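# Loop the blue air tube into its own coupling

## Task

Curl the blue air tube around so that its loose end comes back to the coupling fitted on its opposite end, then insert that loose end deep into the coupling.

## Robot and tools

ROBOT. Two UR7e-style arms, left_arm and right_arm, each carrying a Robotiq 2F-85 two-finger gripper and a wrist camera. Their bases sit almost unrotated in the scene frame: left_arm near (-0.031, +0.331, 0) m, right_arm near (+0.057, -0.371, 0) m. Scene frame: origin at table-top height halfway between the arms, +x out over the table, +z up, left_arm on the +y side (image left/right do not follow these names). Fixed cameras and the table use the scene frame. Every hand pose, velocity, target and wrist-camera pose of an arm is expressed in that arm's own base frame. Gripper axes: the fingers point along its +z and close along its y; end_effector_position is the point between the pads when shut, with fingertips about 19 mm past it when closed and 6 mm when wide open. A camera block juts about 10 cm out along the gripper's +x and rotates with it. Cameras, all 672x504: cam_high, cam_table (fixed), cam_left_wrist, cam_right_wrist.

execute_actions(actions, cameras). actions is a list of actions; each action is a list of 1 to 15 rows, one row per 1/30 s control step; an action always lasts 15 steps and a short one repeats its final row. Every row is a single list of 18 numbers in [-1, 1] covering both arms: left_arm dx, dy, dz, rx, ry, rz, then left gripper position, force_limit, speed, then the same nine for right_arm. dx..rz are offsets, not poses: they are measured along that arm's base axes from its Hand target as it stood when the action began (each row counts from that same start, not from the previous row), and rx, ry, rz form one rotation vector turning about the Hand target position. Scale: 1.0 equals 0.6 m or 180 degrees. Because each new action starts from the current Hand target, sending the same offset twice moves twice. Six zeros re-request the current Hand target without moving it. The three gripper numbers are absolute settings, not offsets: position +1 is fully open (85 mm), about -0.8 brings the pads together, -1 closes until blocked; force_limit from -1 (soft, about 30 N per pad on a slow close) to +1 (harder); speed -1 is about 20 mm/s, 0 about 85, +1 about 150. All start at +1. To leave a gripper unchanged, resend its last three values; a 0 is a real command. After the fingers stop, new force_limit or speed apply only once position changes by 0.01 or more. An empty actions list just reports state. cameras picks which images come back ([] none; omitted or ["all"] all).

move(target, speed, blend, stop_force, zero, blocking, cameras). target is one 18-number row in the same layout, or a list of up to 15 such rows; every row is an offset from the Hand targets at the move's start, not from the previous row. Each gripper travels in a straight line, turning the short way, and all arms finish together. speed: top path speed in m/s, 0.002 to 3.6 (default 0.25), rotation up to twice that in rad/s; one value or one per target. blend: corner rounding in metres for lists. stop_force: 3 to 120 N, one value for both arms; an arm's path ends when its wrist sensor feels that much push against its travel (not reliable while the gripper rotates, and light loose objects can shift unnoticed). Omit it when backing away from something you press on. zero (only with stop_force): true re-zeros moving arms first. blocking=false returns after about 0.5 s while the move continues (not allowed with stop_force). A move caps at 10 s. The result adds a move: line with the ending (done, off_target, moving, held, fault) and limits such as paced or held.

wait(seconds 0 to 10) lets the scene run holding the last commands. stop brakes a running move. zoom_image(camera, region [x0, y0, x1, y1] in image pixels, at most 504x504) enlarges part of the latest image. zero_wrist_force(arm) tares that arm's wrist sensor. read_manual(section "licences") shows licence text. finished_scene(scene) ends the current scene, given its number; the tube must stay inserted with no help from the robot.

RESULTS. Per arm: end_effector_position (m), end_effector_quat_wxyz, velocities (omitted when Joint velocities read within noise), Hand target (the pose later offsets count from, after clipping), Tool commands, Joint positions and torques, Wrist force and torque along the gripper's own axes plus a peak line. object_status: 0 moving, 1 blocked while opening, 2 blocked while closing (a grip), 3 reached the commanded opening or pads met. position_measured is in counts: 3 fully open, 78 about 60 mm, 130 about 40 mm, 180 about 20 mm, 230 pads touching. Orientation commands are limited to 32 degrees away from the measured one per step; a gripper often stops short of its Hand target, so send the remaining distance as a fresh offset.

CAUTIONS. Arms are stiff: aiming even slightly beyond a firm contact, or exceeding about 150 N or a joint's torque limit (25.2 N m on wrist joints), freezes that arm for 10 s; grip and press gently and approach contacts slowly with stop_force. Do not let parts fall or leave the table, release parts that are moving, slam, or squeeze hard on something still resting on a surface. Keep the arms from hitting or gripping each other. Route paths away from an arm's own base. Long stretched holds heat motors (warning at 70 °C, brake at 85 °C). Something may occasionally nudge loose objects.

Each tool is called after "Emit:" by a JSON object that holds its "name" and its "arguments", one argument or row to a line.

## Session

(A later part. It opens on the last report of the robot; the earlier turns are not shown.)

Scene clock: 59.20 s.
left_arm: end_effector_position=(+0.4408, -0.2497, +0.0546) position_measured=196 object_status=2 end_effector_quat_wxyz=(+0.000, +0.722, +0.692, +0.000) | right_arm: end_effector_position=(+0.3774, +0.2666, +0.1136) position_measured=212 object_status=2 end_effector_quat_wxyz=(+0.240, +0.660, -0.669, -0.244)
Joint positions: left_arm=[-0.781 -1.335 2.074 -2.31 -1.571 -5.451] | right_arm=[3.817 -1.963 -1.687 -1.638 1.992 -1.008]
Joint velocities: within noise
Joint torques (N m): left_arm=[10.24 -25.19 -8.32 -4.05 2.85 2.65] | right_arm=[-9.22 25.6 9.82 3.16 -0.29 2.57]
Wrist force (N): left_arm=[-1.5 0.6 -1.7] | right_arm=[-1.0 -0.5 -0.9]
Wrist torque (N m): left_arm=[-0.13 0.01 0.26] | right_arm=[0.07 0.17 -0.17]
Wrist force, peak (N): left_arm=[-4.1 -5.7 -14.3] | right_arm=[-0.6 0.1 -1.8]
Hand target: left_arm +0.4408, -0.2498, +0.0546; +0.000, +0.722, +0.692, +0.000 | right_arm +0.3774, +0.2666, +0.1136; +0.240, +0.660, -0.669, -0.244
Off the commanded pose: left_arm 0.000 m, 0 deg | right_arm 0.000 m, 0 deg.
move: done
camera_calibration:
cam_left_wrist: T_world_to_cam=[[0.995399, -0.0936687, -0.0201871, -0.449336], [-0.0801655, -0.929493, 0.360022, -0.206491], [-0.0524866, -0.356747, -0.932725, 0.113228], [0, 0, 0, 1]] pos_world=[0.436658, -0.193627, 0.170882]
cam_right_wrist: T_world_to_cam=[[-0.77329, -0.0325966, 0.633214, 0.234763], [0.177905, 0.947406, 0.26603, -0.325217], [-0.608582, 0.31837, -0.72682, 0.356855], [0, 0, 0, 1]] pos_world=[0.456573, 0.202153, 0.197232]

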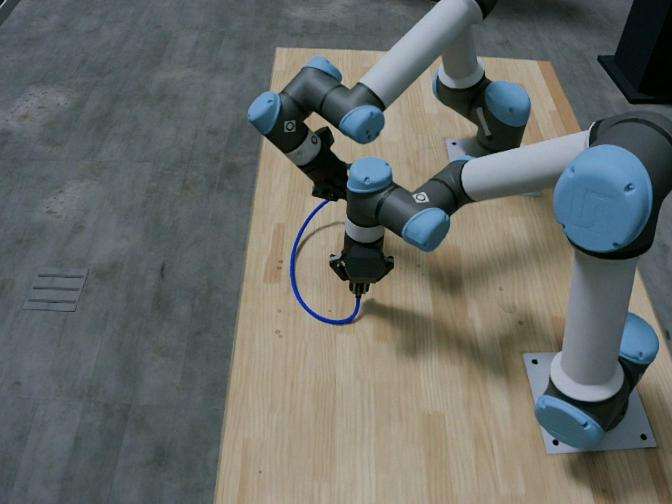

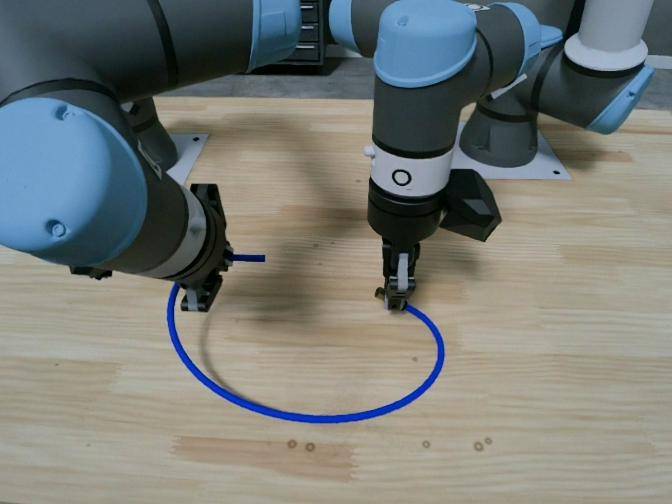

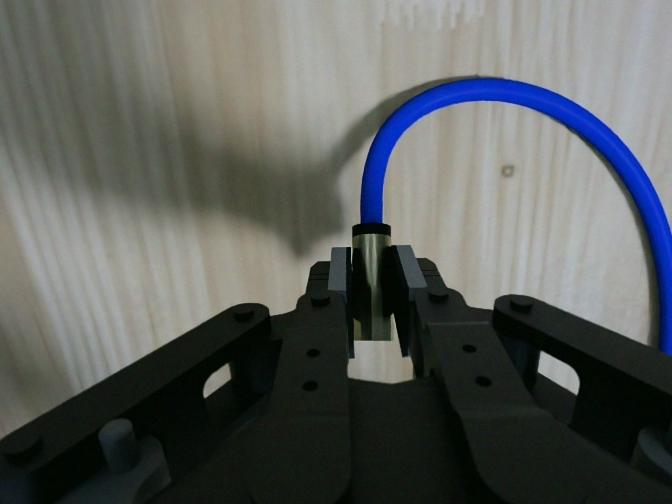

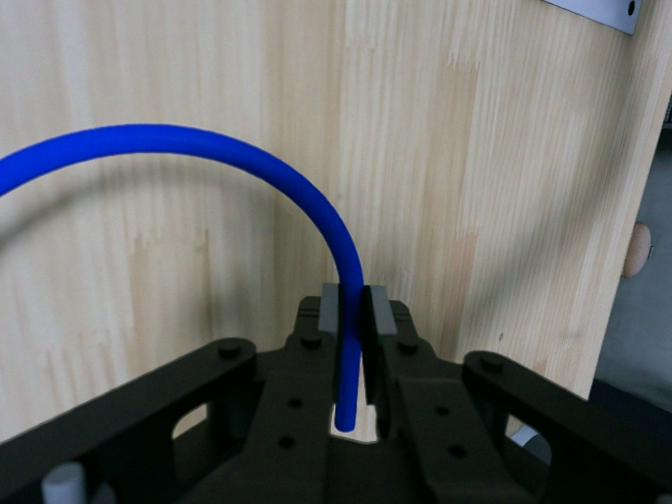

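Emit:
{"name": "move", "arguments": {
  "target": [
    [0,0,0,0,0,0,-1,-1,-1,-0.0187,0.0002,0.0068,-0.0027,-0.2222,0,-1,-1,-1],
    [0,0,0,0,0,0,-1,-1,-1,-0.0187,0.0002,-0.154,-0.0027,-0.2222,0,-1,-1,-1]
  ],
  "speed": [0.2,0.08],
  "cameras": ["cam_table"]
}}

Emit:
{"name": "move", "arguments": {
  "target": [0,0,-0.0555,0,0,0,-1,-1,-1,0,0,0,0,0,0,-1,-1,-1],
  "speed": 0.03,
  "stop_force": 40
}}

Emit:
{"name": "zoom_image", "arguments": {
  "camera": "cam_table",
  "region": [340, 230, 480, 335]
}}

Emit:
{"name": "zoom_image", "arguments": {
  "camera": "cam_left_wrist",
  "region": [270, 170, 470, 350]
}}

Scene clock: 65.07 s.
left_arm: end_effector_position=(+0.4408, -0.2498, +0.0546) position_measured=196 object_status=2 end_effector_quat_wxyz=(+0.000, +0.722, +0.692, +0.000) | right_arm: end_effector_position=(+0.3662, +0.2667, +0.0213) position_measured=212 object_status=2 end_effector_quat_wxyz=(+0.000, +0.703, -0.711, -0.001)
Joint positions: left_arm=[-0.781 -1.335 2.074 -2.31 -1.571 -5.451] | right_arm=[4.069 -1.765 -2.252 -0.694 1.572 -0.631]
Joint velocities: within noise
Joint torques (N m): left_arm=[8.8 -24.1 -15.7 -3.62 2.1 2.55] | right_arm=[-10.04 10.5 5.06 5.49 -1.9 -2.11]
Wrist force (N): left_arm=[-1.6 0.6 -1.6] | right_arm=[3.0 1.7 -11.5]
Wrist torque (N m): left_arm=[-0.13 0.03 0.26] | right_arm=[-0.29 0.09 -0.07]
Wrist force, peak (N): left_arm=[-2.0 0.7 -2.0] | right_arm=[3.0 1.7 -11.5]
Hand target: left_arm +0.4408, -0.2498, +0.0546; +0.000, +0.722, +0.692, +0.000 | right_arm +0.3662, +0.2667, +0.0212; +0.000, +0.703, -0.711, -0.001
Off the commanded pose: left_arm 0.000 m, 0 deg | right_arm 0.000 m, 0 deg.
move: done
Images, in order (width x height): cam_table 672x504.

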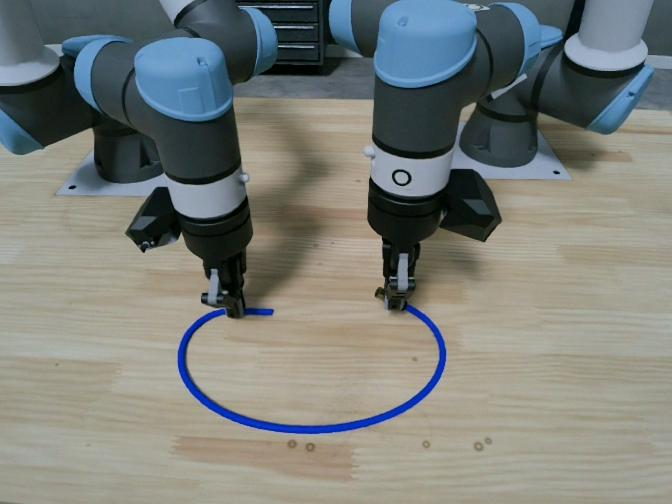

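Scene clock: 67.27 s.
left_arm: end_effector_position=(+0.4408, -0.2497, +0.0213) position_measured=196 object_status=2 end_effector_quat_wxyz=(+0.000, +0.722, +0.692, +0.000) | right_arm: end_effector_position=(+0.3662, +0.2667, +0.0212) position_measured=212 object_status=2 end_effector_quat_wxyz=(+0.000, +0.703, -0.711, -0.001)
Joint positions: left_arm=[-0.781 -1.271 2.105 -2.405 -1.571 -5.451] | right_arm=[4.069 -1.765 -2.253 -0.694 1.572 -0.631]
Joint velocities: within noise
Joint torques (N m): left_arm=[2.45 -22.79 -6.77 -3.18 1.89 1.15] | right_arm=[-9.32 7.04 4.68 4.4 -1.36 -2.11]
Wrist force (N): left_arm=[-2.8 1.2 -5.4] | right_arm=[3.8 4.5 -22.1]
Wrist torque (N m): left_arm=[0.01 0.04 0.23] | right_arm=[-0.36 0.15 -0.08]
Wrist force, peak (N): left_arm=[-2.9 0.7 -5.7] | right_arm=[3.9 4.5 -22.4]
Hand target: left_arm +0.4408, -0.2498, +0.0213; +0.000, +0.722, +0.692, +0.000 | right_arm +0.3662, +0.2667, +0.0212; +0.000, +0.703, -0.711, -0.001
Off the commanded pose: left_arm 0.000 m, 0 deg | right_arm 0.000 m, 0 deg.
move: done
camera_calibration:
cam_left_wrist: T_world_to_cam=[[0.995399, -0.0936648, -0.0201784, -0.450011], [-0.0801601, -0.92946, 0.360109, -0.194474], [-0.0524845, -0.356835, -0.932692, 0.0820534], [0, 0, 0, 1]] pos_world=[0.436658, -0.193627, 0.137482]
cam_right_wrist: T_world_to_cam=[[-0.999487, -0.0297795, -0.0117809, 0.380427], [-0.0319665, 0.949949, 0.310766, -0.223507], [0.00193679, 0.310983, -0.950414, 0.0659378], [0, 0, 0, 1]] pos_world=[0.372959, 0.203144, 0.136608]

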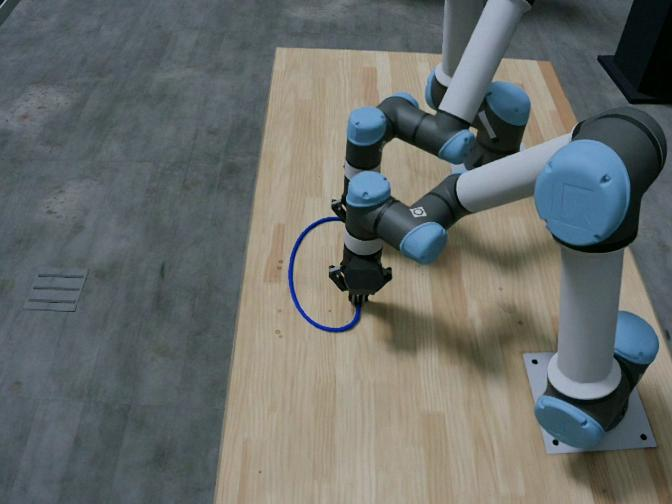

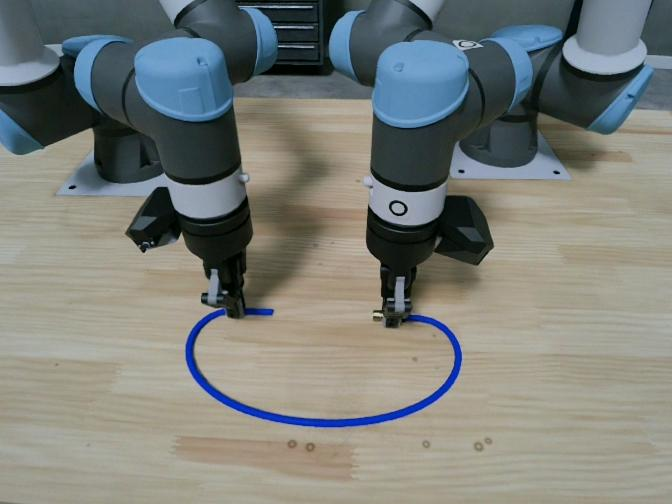

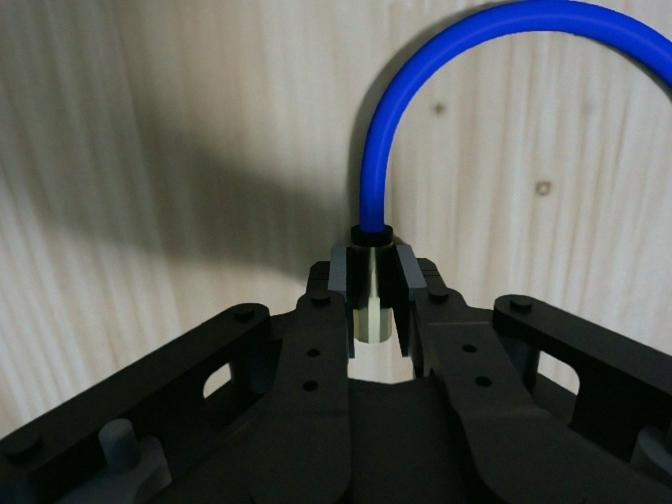

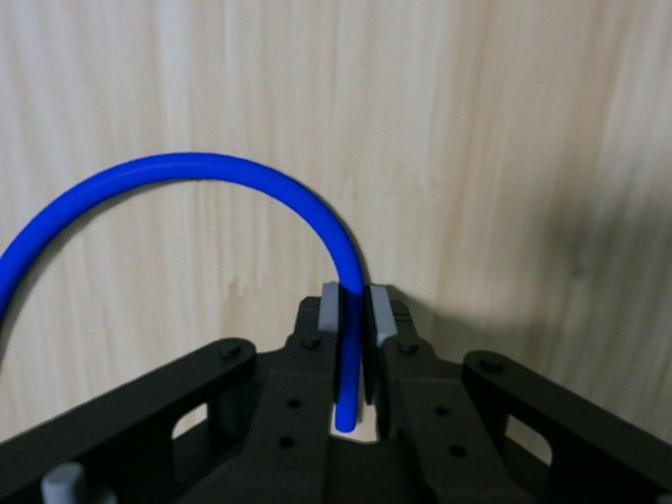

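Scaled by 3.600 from the camera's 672x504 image, which has a finer 960x720 frame.

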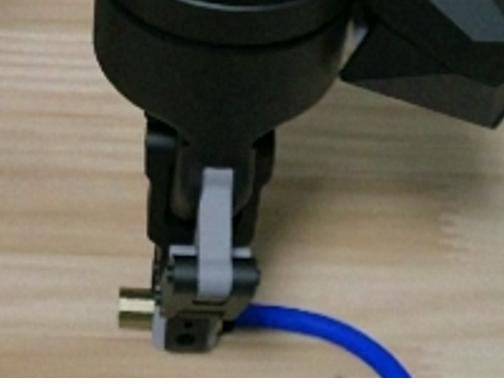

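Scaled by 2.520 from the camera's 672x504 image, which has a finer 960x720 frame.

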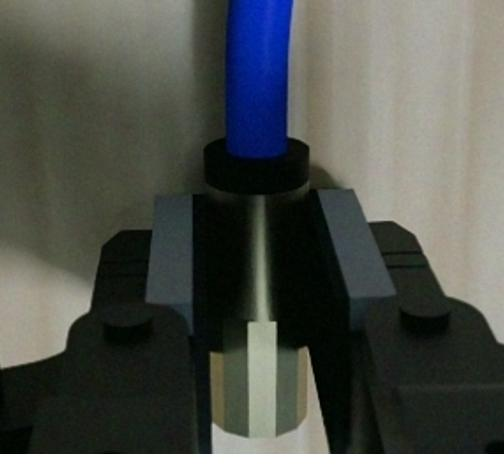

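Emit:
{"name": "move", "arguments": {
  "target": [0,0,0.006,0,0,0,-1,-1,-1,0,0,0.002,0,0,0,-1,-1,-1],
  "speed": 0.05,
  "cameras": []
}}

Emit:
{"name": "move", "arguments": {
  "target": [0,0,0,0,0,0,-0.98,0,-1,0,0,0,0,0,0,-0.55,-1,-1],
  "cameras": ["cam_right_wrist","cam_table"]
}}

Emit:
{"name": "wait", "arguments": {
  "seconds": 0.5,
  "cameras": ["cam_left_wrist","cam_right_wrist"]
}}

Emit:
{"name": "zoom_image", "arguments": {
  "camera": "cam_left_wrist",
  "region": [270, 170, 470, 350]
}}

Scene clock: 68.53 s.
left_arm: end_effector_position=(+0.4408, -0.2497, +0.0247) position_measured=196 object_status=2 end_effector_quat_wxyz=(+0.000, +0.722, +0.692, +0.000) | right_arm: end_effector_position=(+0.3662, +0.2667, +0.0223) position_measured=212 object_status=2 end_effector_quat_wxyz=(+0.000, +0.703, -0.711, -0.001)
Joint positions: left_arm=[-0.781 -1.278 2.102 -2.395 -1.571 -5.451] | right_arm=[4.069 -1.763 -2.251 -0.697 1.572 -0.631]
Joint velocities: within noise
Joint torques (N m): left_arm=[3.13 -42.78 -23.67 -0.65 1.64 1.2] | right_arm=[-9.56 36.62 27.57 0.17 -0.89 -1.97]
Wrist force (N): left_arm=[-0.7 0.0 0.7] | right_arm=[-1.3 -1.3 -0.5]
Wrist torque (N m): left_arm=[-0.01 -0.08 0.21] | right_arm=[-0.23 0.07 -0.10]
Wrist force, peak (N): left_arm=[-2.7 1.2 -5.6] | right_arm=[3.9 4.6 -22.4]
Hand target: left_arm +0.4408, -0.2498, +0.0249; +0.000, +0.722, +0.692, +0.000 | right_arm +0.3662, +0.2667, +0.0224; +0.000, +0.703, -0.711, -0.001
Off the commanded pose: left_arm 0.000 m, 0 deg | right_arm 0.000 m, 0 deg.
move: done
No camera images: "cameras" was empty.

Scene clock: 69.07 s.
left_arm: end_effector_position=(+0.4409, -0.2498, +0.0249) position_measured=200 object_status=2 end_effector_quat_wxyz=(+0.000, +0.722, +0.692, +0.000) | right_arm: end_effector_position=(+0.3662, +0.2667, +0.0224) position_measured=198 object_status=0 end_effector_quat_wxyz=(+0.000, +0.703, -0.711, -0.001)
Joint positions: left_arm=[-0.781 -1.278 2.102 -2.395 -1.571 -5.451] | right_arm=[4.069 -1.763 -2.251 -0.698 1.572 -0.631]
Joint velocities: within noise
Joint torques (N m): left_arm=[3.96 -42.93 -22.52 -0.9 1.44 1.18] | right_arm=[-9.85 36.27 26.56 0.28 -0.75 -1.92]
Wrist force (N): left_arm=[-0.8 -0.1 0.6] | right_arm=[-1.2 -1.3 -0.5]
Wrist torque (N m): left_arm=[-0.03 -0.03 0.19] | right_arm=[-0.22 0.07 -0.07]
Wrist force, peak (N): left_arm=[-1.1 -0.1 0.7] | right_arm=[-1.8 -1.6 -0.4]
Hand target: left_arm +0.4408, -0.2498, +0.0249; +0.000, +0.722, +0.692, +0.000 | right_arm +0.3662, +0.2667, +0.0224; +0.000, +0.703, -0.711, -0.001
Off the commanded pose: left_arm 0.000 m, 0 deg | right_arm 0.000 m, 0 deg.
move: done
camera_calibration:
cam_right_wrist: T_world_to_cam=[[-0.999487, -0.0297795, -0.0117809, 0.380441], [-0.0319665, 0.949949, 0.310766, -0.22388], [0.00193679, 0.310983, -0.950414, 0.0670782], [0, 0, 0, 1]] pos_world=[0.372959, 0.203144, 0.137808]
Images, in order (width x height): cam_table 672x504, cam_right_wrist 672x504.

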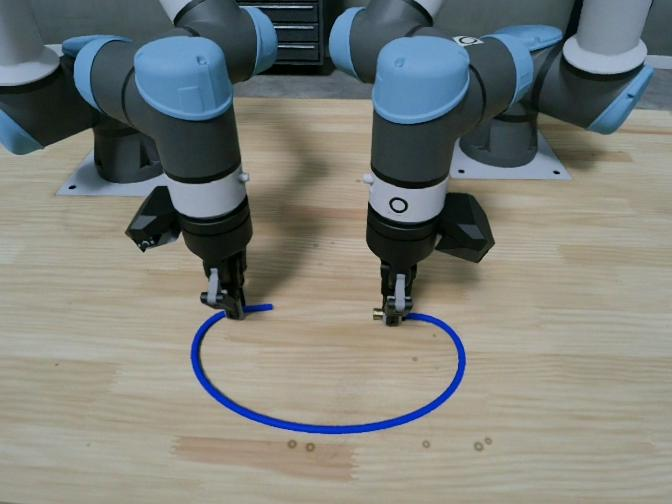

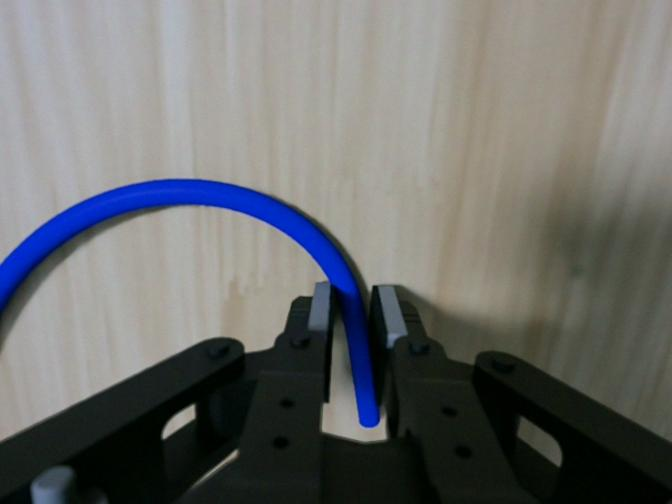

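Scene clock: 69.57 s.
left_arm: end_effector_position=(+0.4409, -0.2498, +0.0249) position_measured=200 object_status=2 end_effector_quat_wxyz=(+0.000, +0.722, +0.692, +0.000) | right_arm: end_effector_position=(+0.3662, +0.2667, +0.0224) position_measured=198 object_status=3 end_effector_quat_wxyz=(+0.000, +0.703, -0.711, -0.001)
Joint positions: left_arm=[-0.781 -1.278 2.102 -2.395 -1.571 -5.451] | right_arm=[4.069 -1.763 -2.251 -0.698 1.572 -0.631]
Joint velocities: within noise
Joint torques (N m): left_arm=[3.74 -43.86 -21.2 -0.75 1.61 1.24] | right_arm=[-9.52 36.77 26.9 0.43 -0.64 -1.95]
Wrist force (N): left_arm=[-0.7 0.2 0.8] | right_arm=[-1.3 -1.3 -0.5]
Wrist torque (N m): left_arm=[0.03 -0.05 0.20] | right_arm=[-0.23 0.08 -0.08]
Wrist force, peak (N): left_arm=[-0.8 -0.1 0.8] | right_arm=[-1.5 -1.5 -0.4]
Hand target: left_arm +0.4408, -0.2498, +0.0249; +0.000, +0.722, +0.692, +0.000 | right_arm +0.3662, +0.2667, +0.0224; +0.000, +0.703, -0.711, -0.001
Tool commands: left_gripper/position=-0.98 left_gripper/force_limit=+0.0 left_gripper/speed=-1.0 right_gripper/position=-0.55 right_gripper/force_limit=-1.0 right_gripper/speed=-1.0
Off the commanded pose: left_arm 0.000 m, 0 deg | right_arm 0.000 m, 0 deg.
wait: 0.50 s; at rest by 0.17 s
camera_calibration:
cam_left_wrist: T_world_to_cam=[[0.995399, -0.0936648, -0.0201784, -0.449939], [-0.0801601, -0.92946, 0.360109, -0.195771], [-0.0524845, -0.356835, -0.932692, 0.0854111], [0, 0, 0, 1]] pos_world=[0.436658, -0.193627, 0.141082]
cam_right_wrist: T_world_to_cam=[[-0.999487, -0.0297795, -0.0117809, 0.380441], [-0.0319665, 0.949949, 0.310766, -0.22388], [0.00193679, 0.310983, -0.950414, 0.0670782], [0, 0, 0, 1]] pos_world=[0.372959, 0.203144, 0.137808]
Images, in order (width x height): cam_left_wrist 672x504, cam_right_wrist 672x504.

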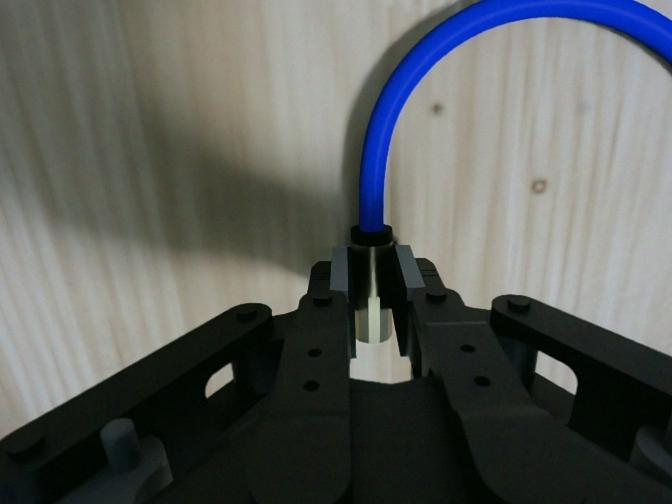

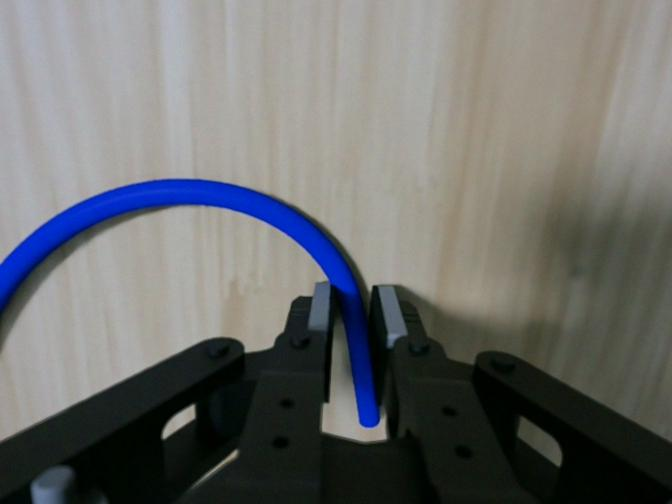

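Scaled by 2.520 from the camera's 672x504 image, which has a finer 960x720 frame.

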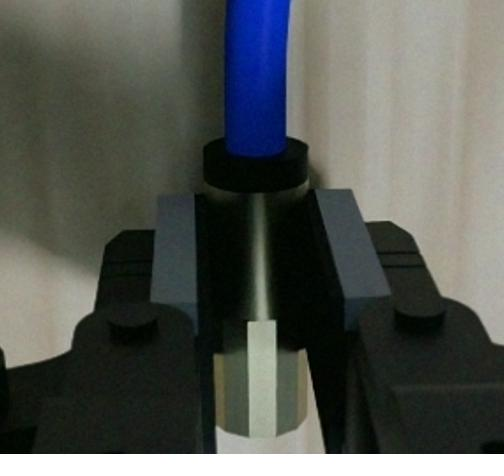

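Emit:
{"name": "move", "arguments": {
  "target": [0,0,0,0,0,0,-0.98,0,-1,0.0125,-0.048,0,0,0,0.139,-0.55,-1,-1],
  "speed": 0.1,
  "cameras": ["cam_right_wrist","cam_table"]
}}

Scene clock: 72.77 s.
left_arm: end_effector_position=(+0.4409, -0.2498, +0.0249) position_measured=200 object_status=2 end_effector_quat_wxyz=(+0.000, +0.722, +0.692, +0.000) | right_arm: end_effector_position=(+0.3737, +0.2379, +0.0224) position_measured=198 object_status=3 end_effector_quat_wxyz=(+0.000, +0.840, -0.543, -0.001)
Joint positions: left_arm=[-0.781 -1.278 2.102 -2.395 -1.571 -5.451] | right_arm=[4.013 -1.742 -2.278 -0.692 1.572 -1.123]
Joint velocities: within noise
Joint torques (N m): left_arm=[3.3 -42.23 -17.5 -1.17 1.07 1.23] | right_arm=[-11.29 36.08 6.56 4.71 1.71 -2.62]
Wrist force (N): left_arm=[-0.7 0.1 0.7] | right_arm=[-1.1 -1.8 -0.3]
Wrist torque (N m): left_arm=[0.01 -0.05 0.19] | right_arm=[-0.23 0.09 -0.07]
Wrist force, peak (N): left_arm=[-0.9 0.0 0.9] | right_arm=[-1.5 -1.9 -0.5]
Hand target: left_arm +0.4408, -0.2498, +0.0249; +0.000, +0.722, +0.692, +0.000 | right_arm +0.3737, +0.2379, +0.0224; +0.000, +0.840, -0.542, -0.001
Off the commanded pose: left_arm 0.000 m, 0 deg | right_arm 0.000 m, 0 deg.
move: done
camera_calibration:
cam_right_wrist: T_world_to_cam=[[-0.893236, -0.449434, -0.0117602, 0.447188], [-0.430477, 0.847429, 0.310732, -0.0229232], [-0.129688, 0.28262, -0.950425, 0.131969], [0, 0, 0, 1]] pos_world=[0.406691, 0.18311, 0.137808]
Images, in order (width x height): cam_table 672x504, cam_right_wrist 672x504.

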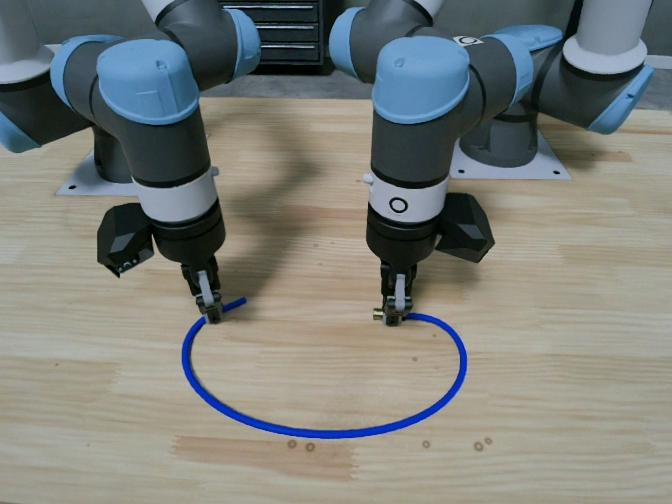

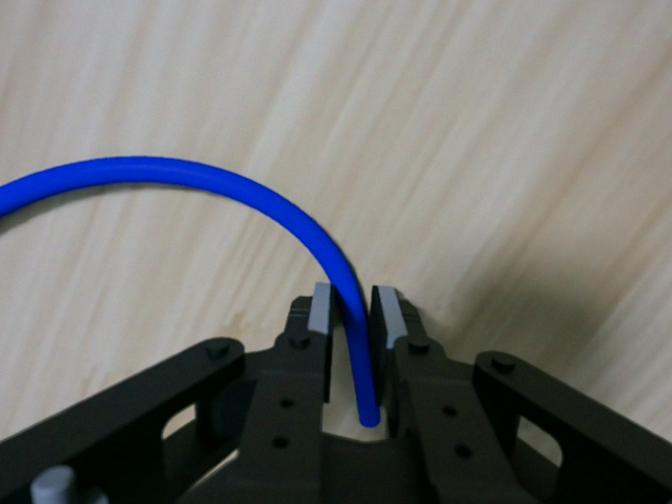

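Emit:
{"name": "move", "arguments": {
  "target": [0,0,0,0,0,0,-0.98,0,-1,0,0,-0.003,0,0,0,-1,-0.7,-1],
  "cameras": []
}}

Emit:
{"name": "wait", "arguments": {
  "seconds": 0.4,
  "cameras": ["cam_right_wrist"]
}}

Scene clock: 74.77 s.
left_arm: end_effector_position=(+0.4409, -0.2498, +0.0249) position_measured=200 object_status=2 end_effector_quat_wxyz=(+0.000, +0.722, +0.692, +0.000) | right_arm: end_effector_position=(+0.3737, +0.2380, +0.0207) position_measured=212 object_status=2 end_effector_quat_wxyz=(+0.000, +0.840, -0.542, -0.001)
Joint positions: left_arm=[-0.781 -1.278 2.102 -2.395 -1.571 -5.451] | right_arm=[4.013 -1.746 -2.279 -0.687 1.572 -1.123]
Joint velocities: within noise
Joint torques (N m): left_arm=[3.7 -42.33 -15.18 -1.09 0.89 0.95] | right_arm=[-8.98 -1.81 -1.99 3.71 -0.32 -1.96]
Wrist force (N): left_arm=[-0.8 0.1 0.7] | right_arm=[1.0 7.0 -37.3]
Wrist torque (N m): left_arm=[0.00 -0.05 0.20] | right_arm=[-0.41 0.14 -0.17]
Wrist force, peak (N): left_arm=[-1.0 0.0 0.8] | right_arm=[1.0 7.0 -37.3]
Hand target: left_arm +0.4408, -0.2498, +0.0249; +0.000, +0.722, +0.692, +0.000 | right_arm +0.3737, +0.2379, +0.0206; +0.000, +0.840, -0.542, -0.001
Off the commanded pose: left_arm 0.000 m, 0 deg | right_arm 0.000 m, 0 deg.
move: done
No camera images: "cameras" was empty.

Scene clock: 75.17 s.
left_arm: end_effector_position=(+0.4409, -0.2498, +0.0249) position_measured=200 object_status=2 end_effector_quat_wxyz=(+0.000, +0.722, +0.692, +0.000) | right_arm: end_effector_position=(+0.3737, +0.2379, +0.0206) position_measured=212 object_status=2 end_effector_quat_wxyz=(+0.000, +0.840, -0.542, -0.001)
Joint positions: left_arm=[-0.781 -1.278 2.102 -2.395 -1.571 -5.451] | right_arm=[4.013 -1.747 -2.279 -0.686 1.572 -1.123]
Joint velocities: within noise
Joint torques (N m): left_arm=[3.1 -41.29 -13.49 -1.21 0.63 1.25] | right_arm=[-7.37 -0.85 -3.41 2.91 -2.46 -1.99]
Wrist force (N): left_arm=[-0.6 0.0 0.7] | right_arm=[-1.6 7.2 -40.9]
Wrist torque (N m): left_arm=[0.00 -0.09 0.20] | right_arm=[-0.43 0.04 -0.17]
Wrist force, peak (N): left_arm=[-0.9 -0.1 0.8] | right_arm=[-1.6 7.2 -40.9]
Hand target: left_arm +0.4408, -0.2498, +0.0249; +0.000, +0.722, +0.692, +0.000 | right_arm +0.3737, +0.2379, +0.0206; +0.000, +0.840, -0.542, -0.001
Tool commands: left_gripper/position=-0.98 left_gripper/force_limit=+0.0 left_gripper/speed=-1.0 right_gripper/position=-1.0 right_gripper/force_limit=-0.7 right_gripper/speed=-1.0
Off the commanded pose: left_arm 0.000 m, 0 deg | right_arm 0.000 m, 0 deg.
wait: 0.40 s; at rest by 0.17 s
camera_calibration:
cam_right_wrist: T_world_to_cam=[[-0.893091, -0.449723, -0.0117686, 0.447162], [-0.430748, 0.847277, 0.31077, -0.022231], [-0.129789, 0.282615, -0.950412, 0.130298], [0, 0, 0, 1]] pos_world=[0.406691, 0.18311, 0.136008]
Images, in order (width x height): cam_right_wrist 672x504.

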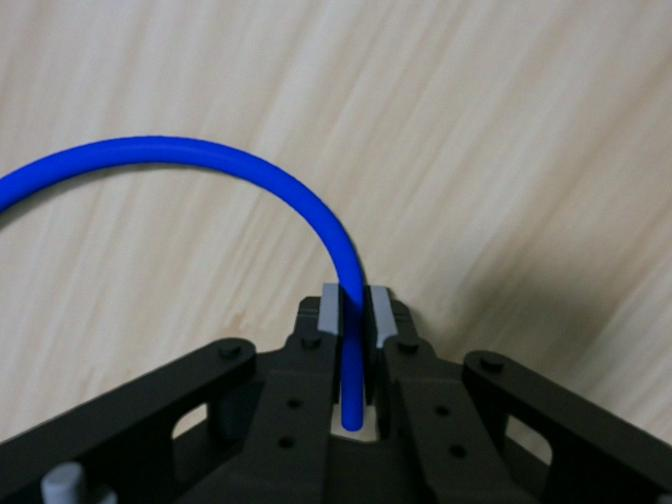

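Emit:
{"name": "move", "arguments": {
  "target": [
    [0,0,0.1,0,0,0,-0.98,0,-1,0,0,0.1,0,0,0,-1,-0.7,-1],
    [-0.035,-0.032,0.183,0,0,0,-0.98,0,-1,-0.046,0.015,0.194,0,0,-0.139,-1,-0.7,-1]
  ],
  "speed": 0.2
}}

Emit:
{"name": "zoom_image", "arguments": {
  "camera": "cam_table",
  "region": [180, 150, 450, 300]
}}

Emit:
{"name": "zoom_image", "arguments": {
  "camera": "cam_left_wrist",
  "region": [270, 170, 470, 350]
}}

Scene clock: 77.87 s.
left_arm: end_effector_position=(+0.4198, -0.2690, +0.1346) position_measured=200 object_status=2 end_effector_quat_wxyz=(+0.000, +0.722, +0.692, +0.000) | right_arm: end_effector_position=(+0.3461, +0.2469, +0.1370) position_measured=212 object_status=2 end_effector_quat_wxyz=(+0.000, +0.703, -0.711, -0.001)
Joint positions: left_arm=[-0.84 -1.477 1.994 -2.089 -1.571 -5.51] | right_arm=[4.079 -1.481 -2.172 -1.059 1.572 -0.621]
Joint velocities: within noise
Joint torques (N m): left_arm=[-7.28 -38.02 -27.17 -0.86 -0.08 -2.95] | right_arm=[11.36 29.16 31.81 0.24 -1.95 2.59]
Wrist force (N): left_arm=[-0.7 0.2 0.5] | right_arm=[-1.3 -1.7 -0.8]
Wrist torque (N m): left_arm=[0.02 -0.21 0.14] | right_arm=[-0.30 -0.07 -0.03]
Wrist force, peak (N): left_arm=[-0.8 -0.1 2.2] | right_arm=[-1.6 7.2 -41.5]
Hand target: left_arm +0.4198, -0.2690, +0.1347; +0.000, +0.722, +0.692, +0.000 | right_arm +0.3461, +0.2469, +0.1370; +0.000, +0.703, -0.711, -0.001
Off the commanded pose: left_arm 0.000 m, 0 deg | right_arm 0.000 m, 0 deg.
move: done
camera_calibration:
cam_left_wrist: T_world_to_cam=[[0.995398, -0.0936758, -0.0201741, -0.428621], [-0.0801719, -0.929459, 0.360109, -0.254835], [-0.0524845, -0.356835, -0.932692, 0.179867], [0, 0, 0, 1]] pos_world=[0.415658, -0.212827, 0.250882]
cam_right_wrist: T_world_to_cam=[[-0.999478, -0.0300953, -0.0117757, 0.361164], [-0.032265, 0.949939, 0.310766, -0.241189], [0.00183359, 0.310984, -0.950413, 0.182133], [0, 0, 0, 1]] pos_world=[0.352859, 0.183344, 0.252308]

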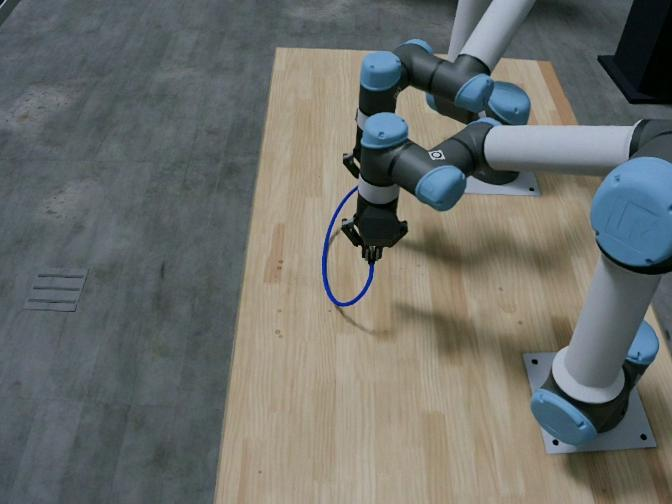

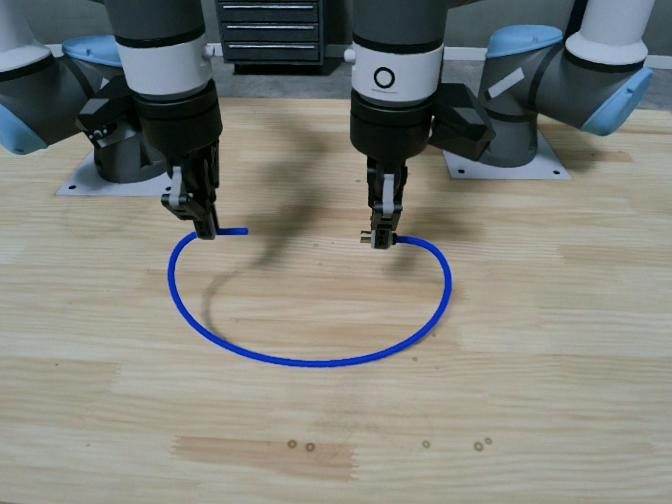

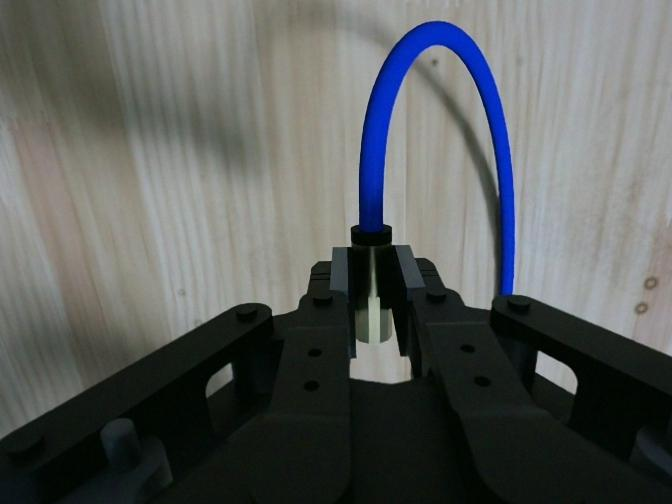

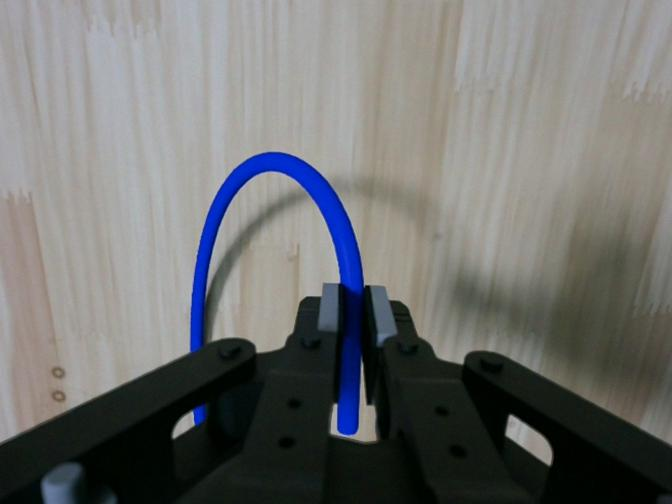

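Scaled by 1.867 from the camera's 672x504 image, which has a finer 960x720 frame.

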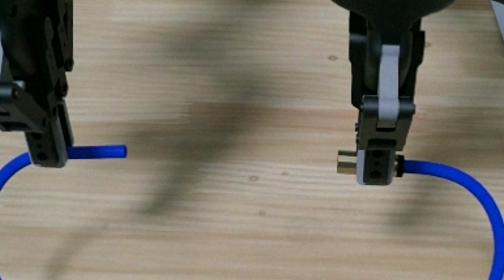

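Scaled by 2.520 from the camera's 672x504 image, which has a finer 960x720 frame.

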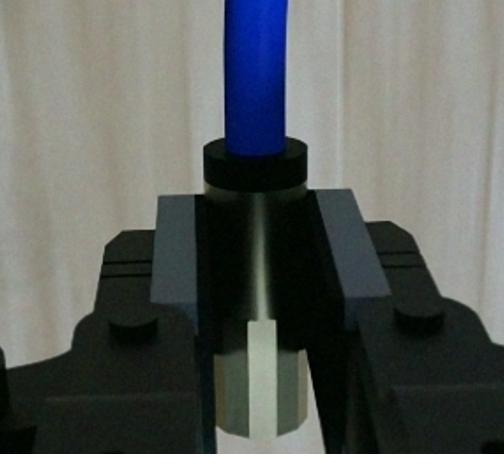

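Emit:
{"name": "move", "arguments": {
  "target": [0,0,0,0,0,0,-0.98,0,-1,0.0257,-0.0003,-0.0164,0.0043,0.361,0,-1,-0.7,-1],
  "speed": 0.2
}}

Emit:
{"name": "zoom_image", "arguments": {
  "camera": "cam_table",
  "region": [180, 150, 450, 300]
}}

Emit:
{"name": "zoom_image", "arguments": {
  "camera": "cam_right_wrist",
  "region": [200, 250, 500, 475]
}}

Emit:
{"name": "zoom_image", "arguments": {
  "camera": "cam_high",
  "region": [250, 130, 460, 305]
}}

Scene clock: 81.83 s.
left_arm: end_effector_position=(+0.4199, -0.2690, +0.1347) position_measured=200 object_status=2 end_effector_quat_wxyz=(+0.000, +0.722, +0.692, +0.000) | right_arm: end_effector_position=(+0.3615, +0.2467, +0.1271) position_measured=212 object_status=2 end_effector_quat_wxyz=(+0.377, +0.592, -0.600, -0.382)
Joint positions: left_arm=[-0.84 -1.477 1.994 -2.089 -1.571 -5.51] | right_arm=[3.74 -2.164 -1.491 -2.111 2.118 -1.283]
Joint velocities: within noise
Joint torques (N m): left_arm=[-7.07 -36.52 -21.31 -0.77 3.05 -2.86] | right_arm=[-9.78 30.54 31.06 -2.47 2.2 -1.49]
Wrist force (N): left_arm=[-0.9 0.0 0.9] | right_arm=[-0.9 0.2 -0.6]
Wrist torque (N m): left_arm=[0.02 -0.17 0.14] | right_arm=[0.31 0.17 -0.27]
Wrist force, peak (N): left_arm=[-1.1 0.2 0.9] | right_arm=[-1.3 -1.9 -0.7]
Hand target: left_arm +0.4198, -0.2690, +0.1347; +0.000, +0.722, +0.692, +0.000 | right_arm +0.3615, +0.2467, +0.1271; +0.377, +0.592, -0.600, -0.383
Off the commanded pose: left_arm 0.000 m, 0 deg | right_arm 0.000 m, 0 deg.
move: done
camera_calibration:
cam_left_wrist: T_world_to_cam=[[0.995399, -0.0936648, -0.0201784, -0.428618], [-0.0801601, -0.92946, 0.360109, -0.25484], [-0.0524845, -0.356835, -0.932692, 0.179867], [0, 0, 0, 1]] pos_world=[0.415658, -0.212827, 0.250882]
cam_right_wrist: T_world_to_cam=[[-0.433864, -0.0364876, 0.900239, 0.0575575], [0.274613, 0.946281, 0.170702, -0.329714], [-0.858108, 0.321279, -0.400538, 0.411307], [0, 0, 0, 1]] pos_world=[0.468462, 0.181958, 0.169211]

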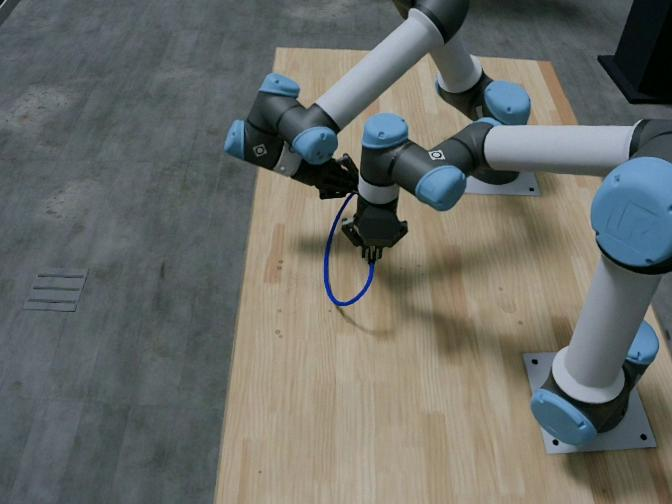

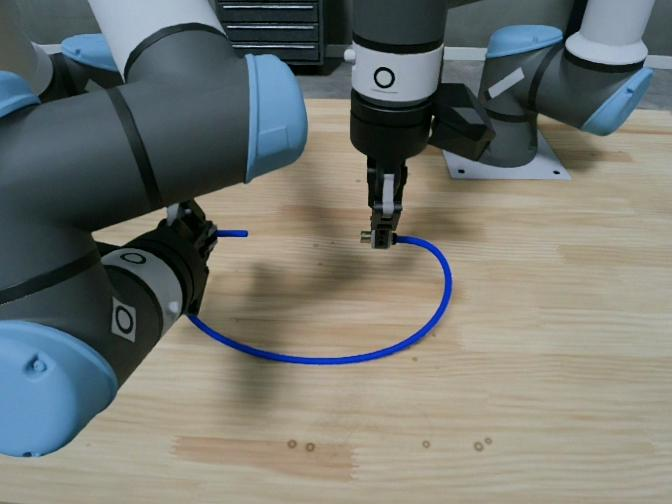

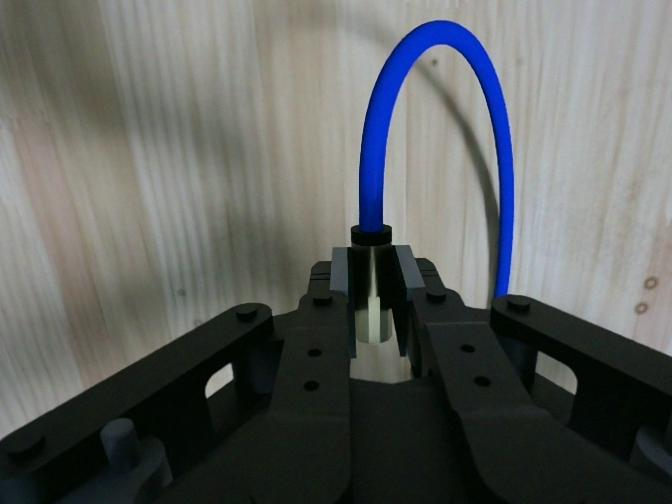

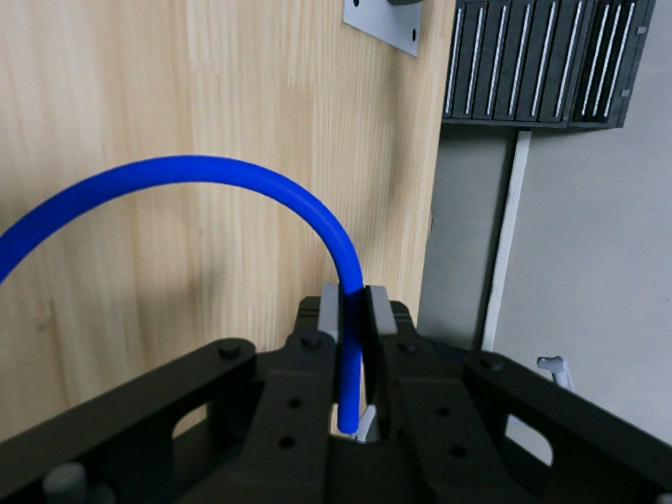

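Scaled by 1.867 from the camera's 672x504 image, which has a finer 960x720 frame.

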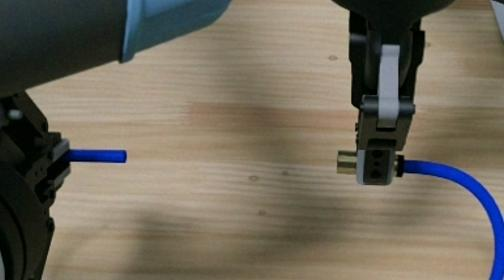

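Scaled by 1.680 from the camera's 672x504 image, which has a finer 960x720 frame.

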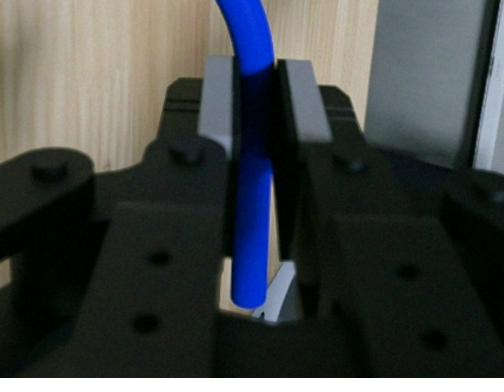

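Scaled by 2.400 from the camera's 672x504 image, which has a finer 960x720 frame.

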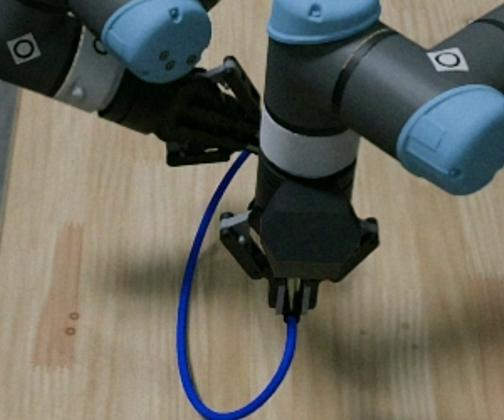

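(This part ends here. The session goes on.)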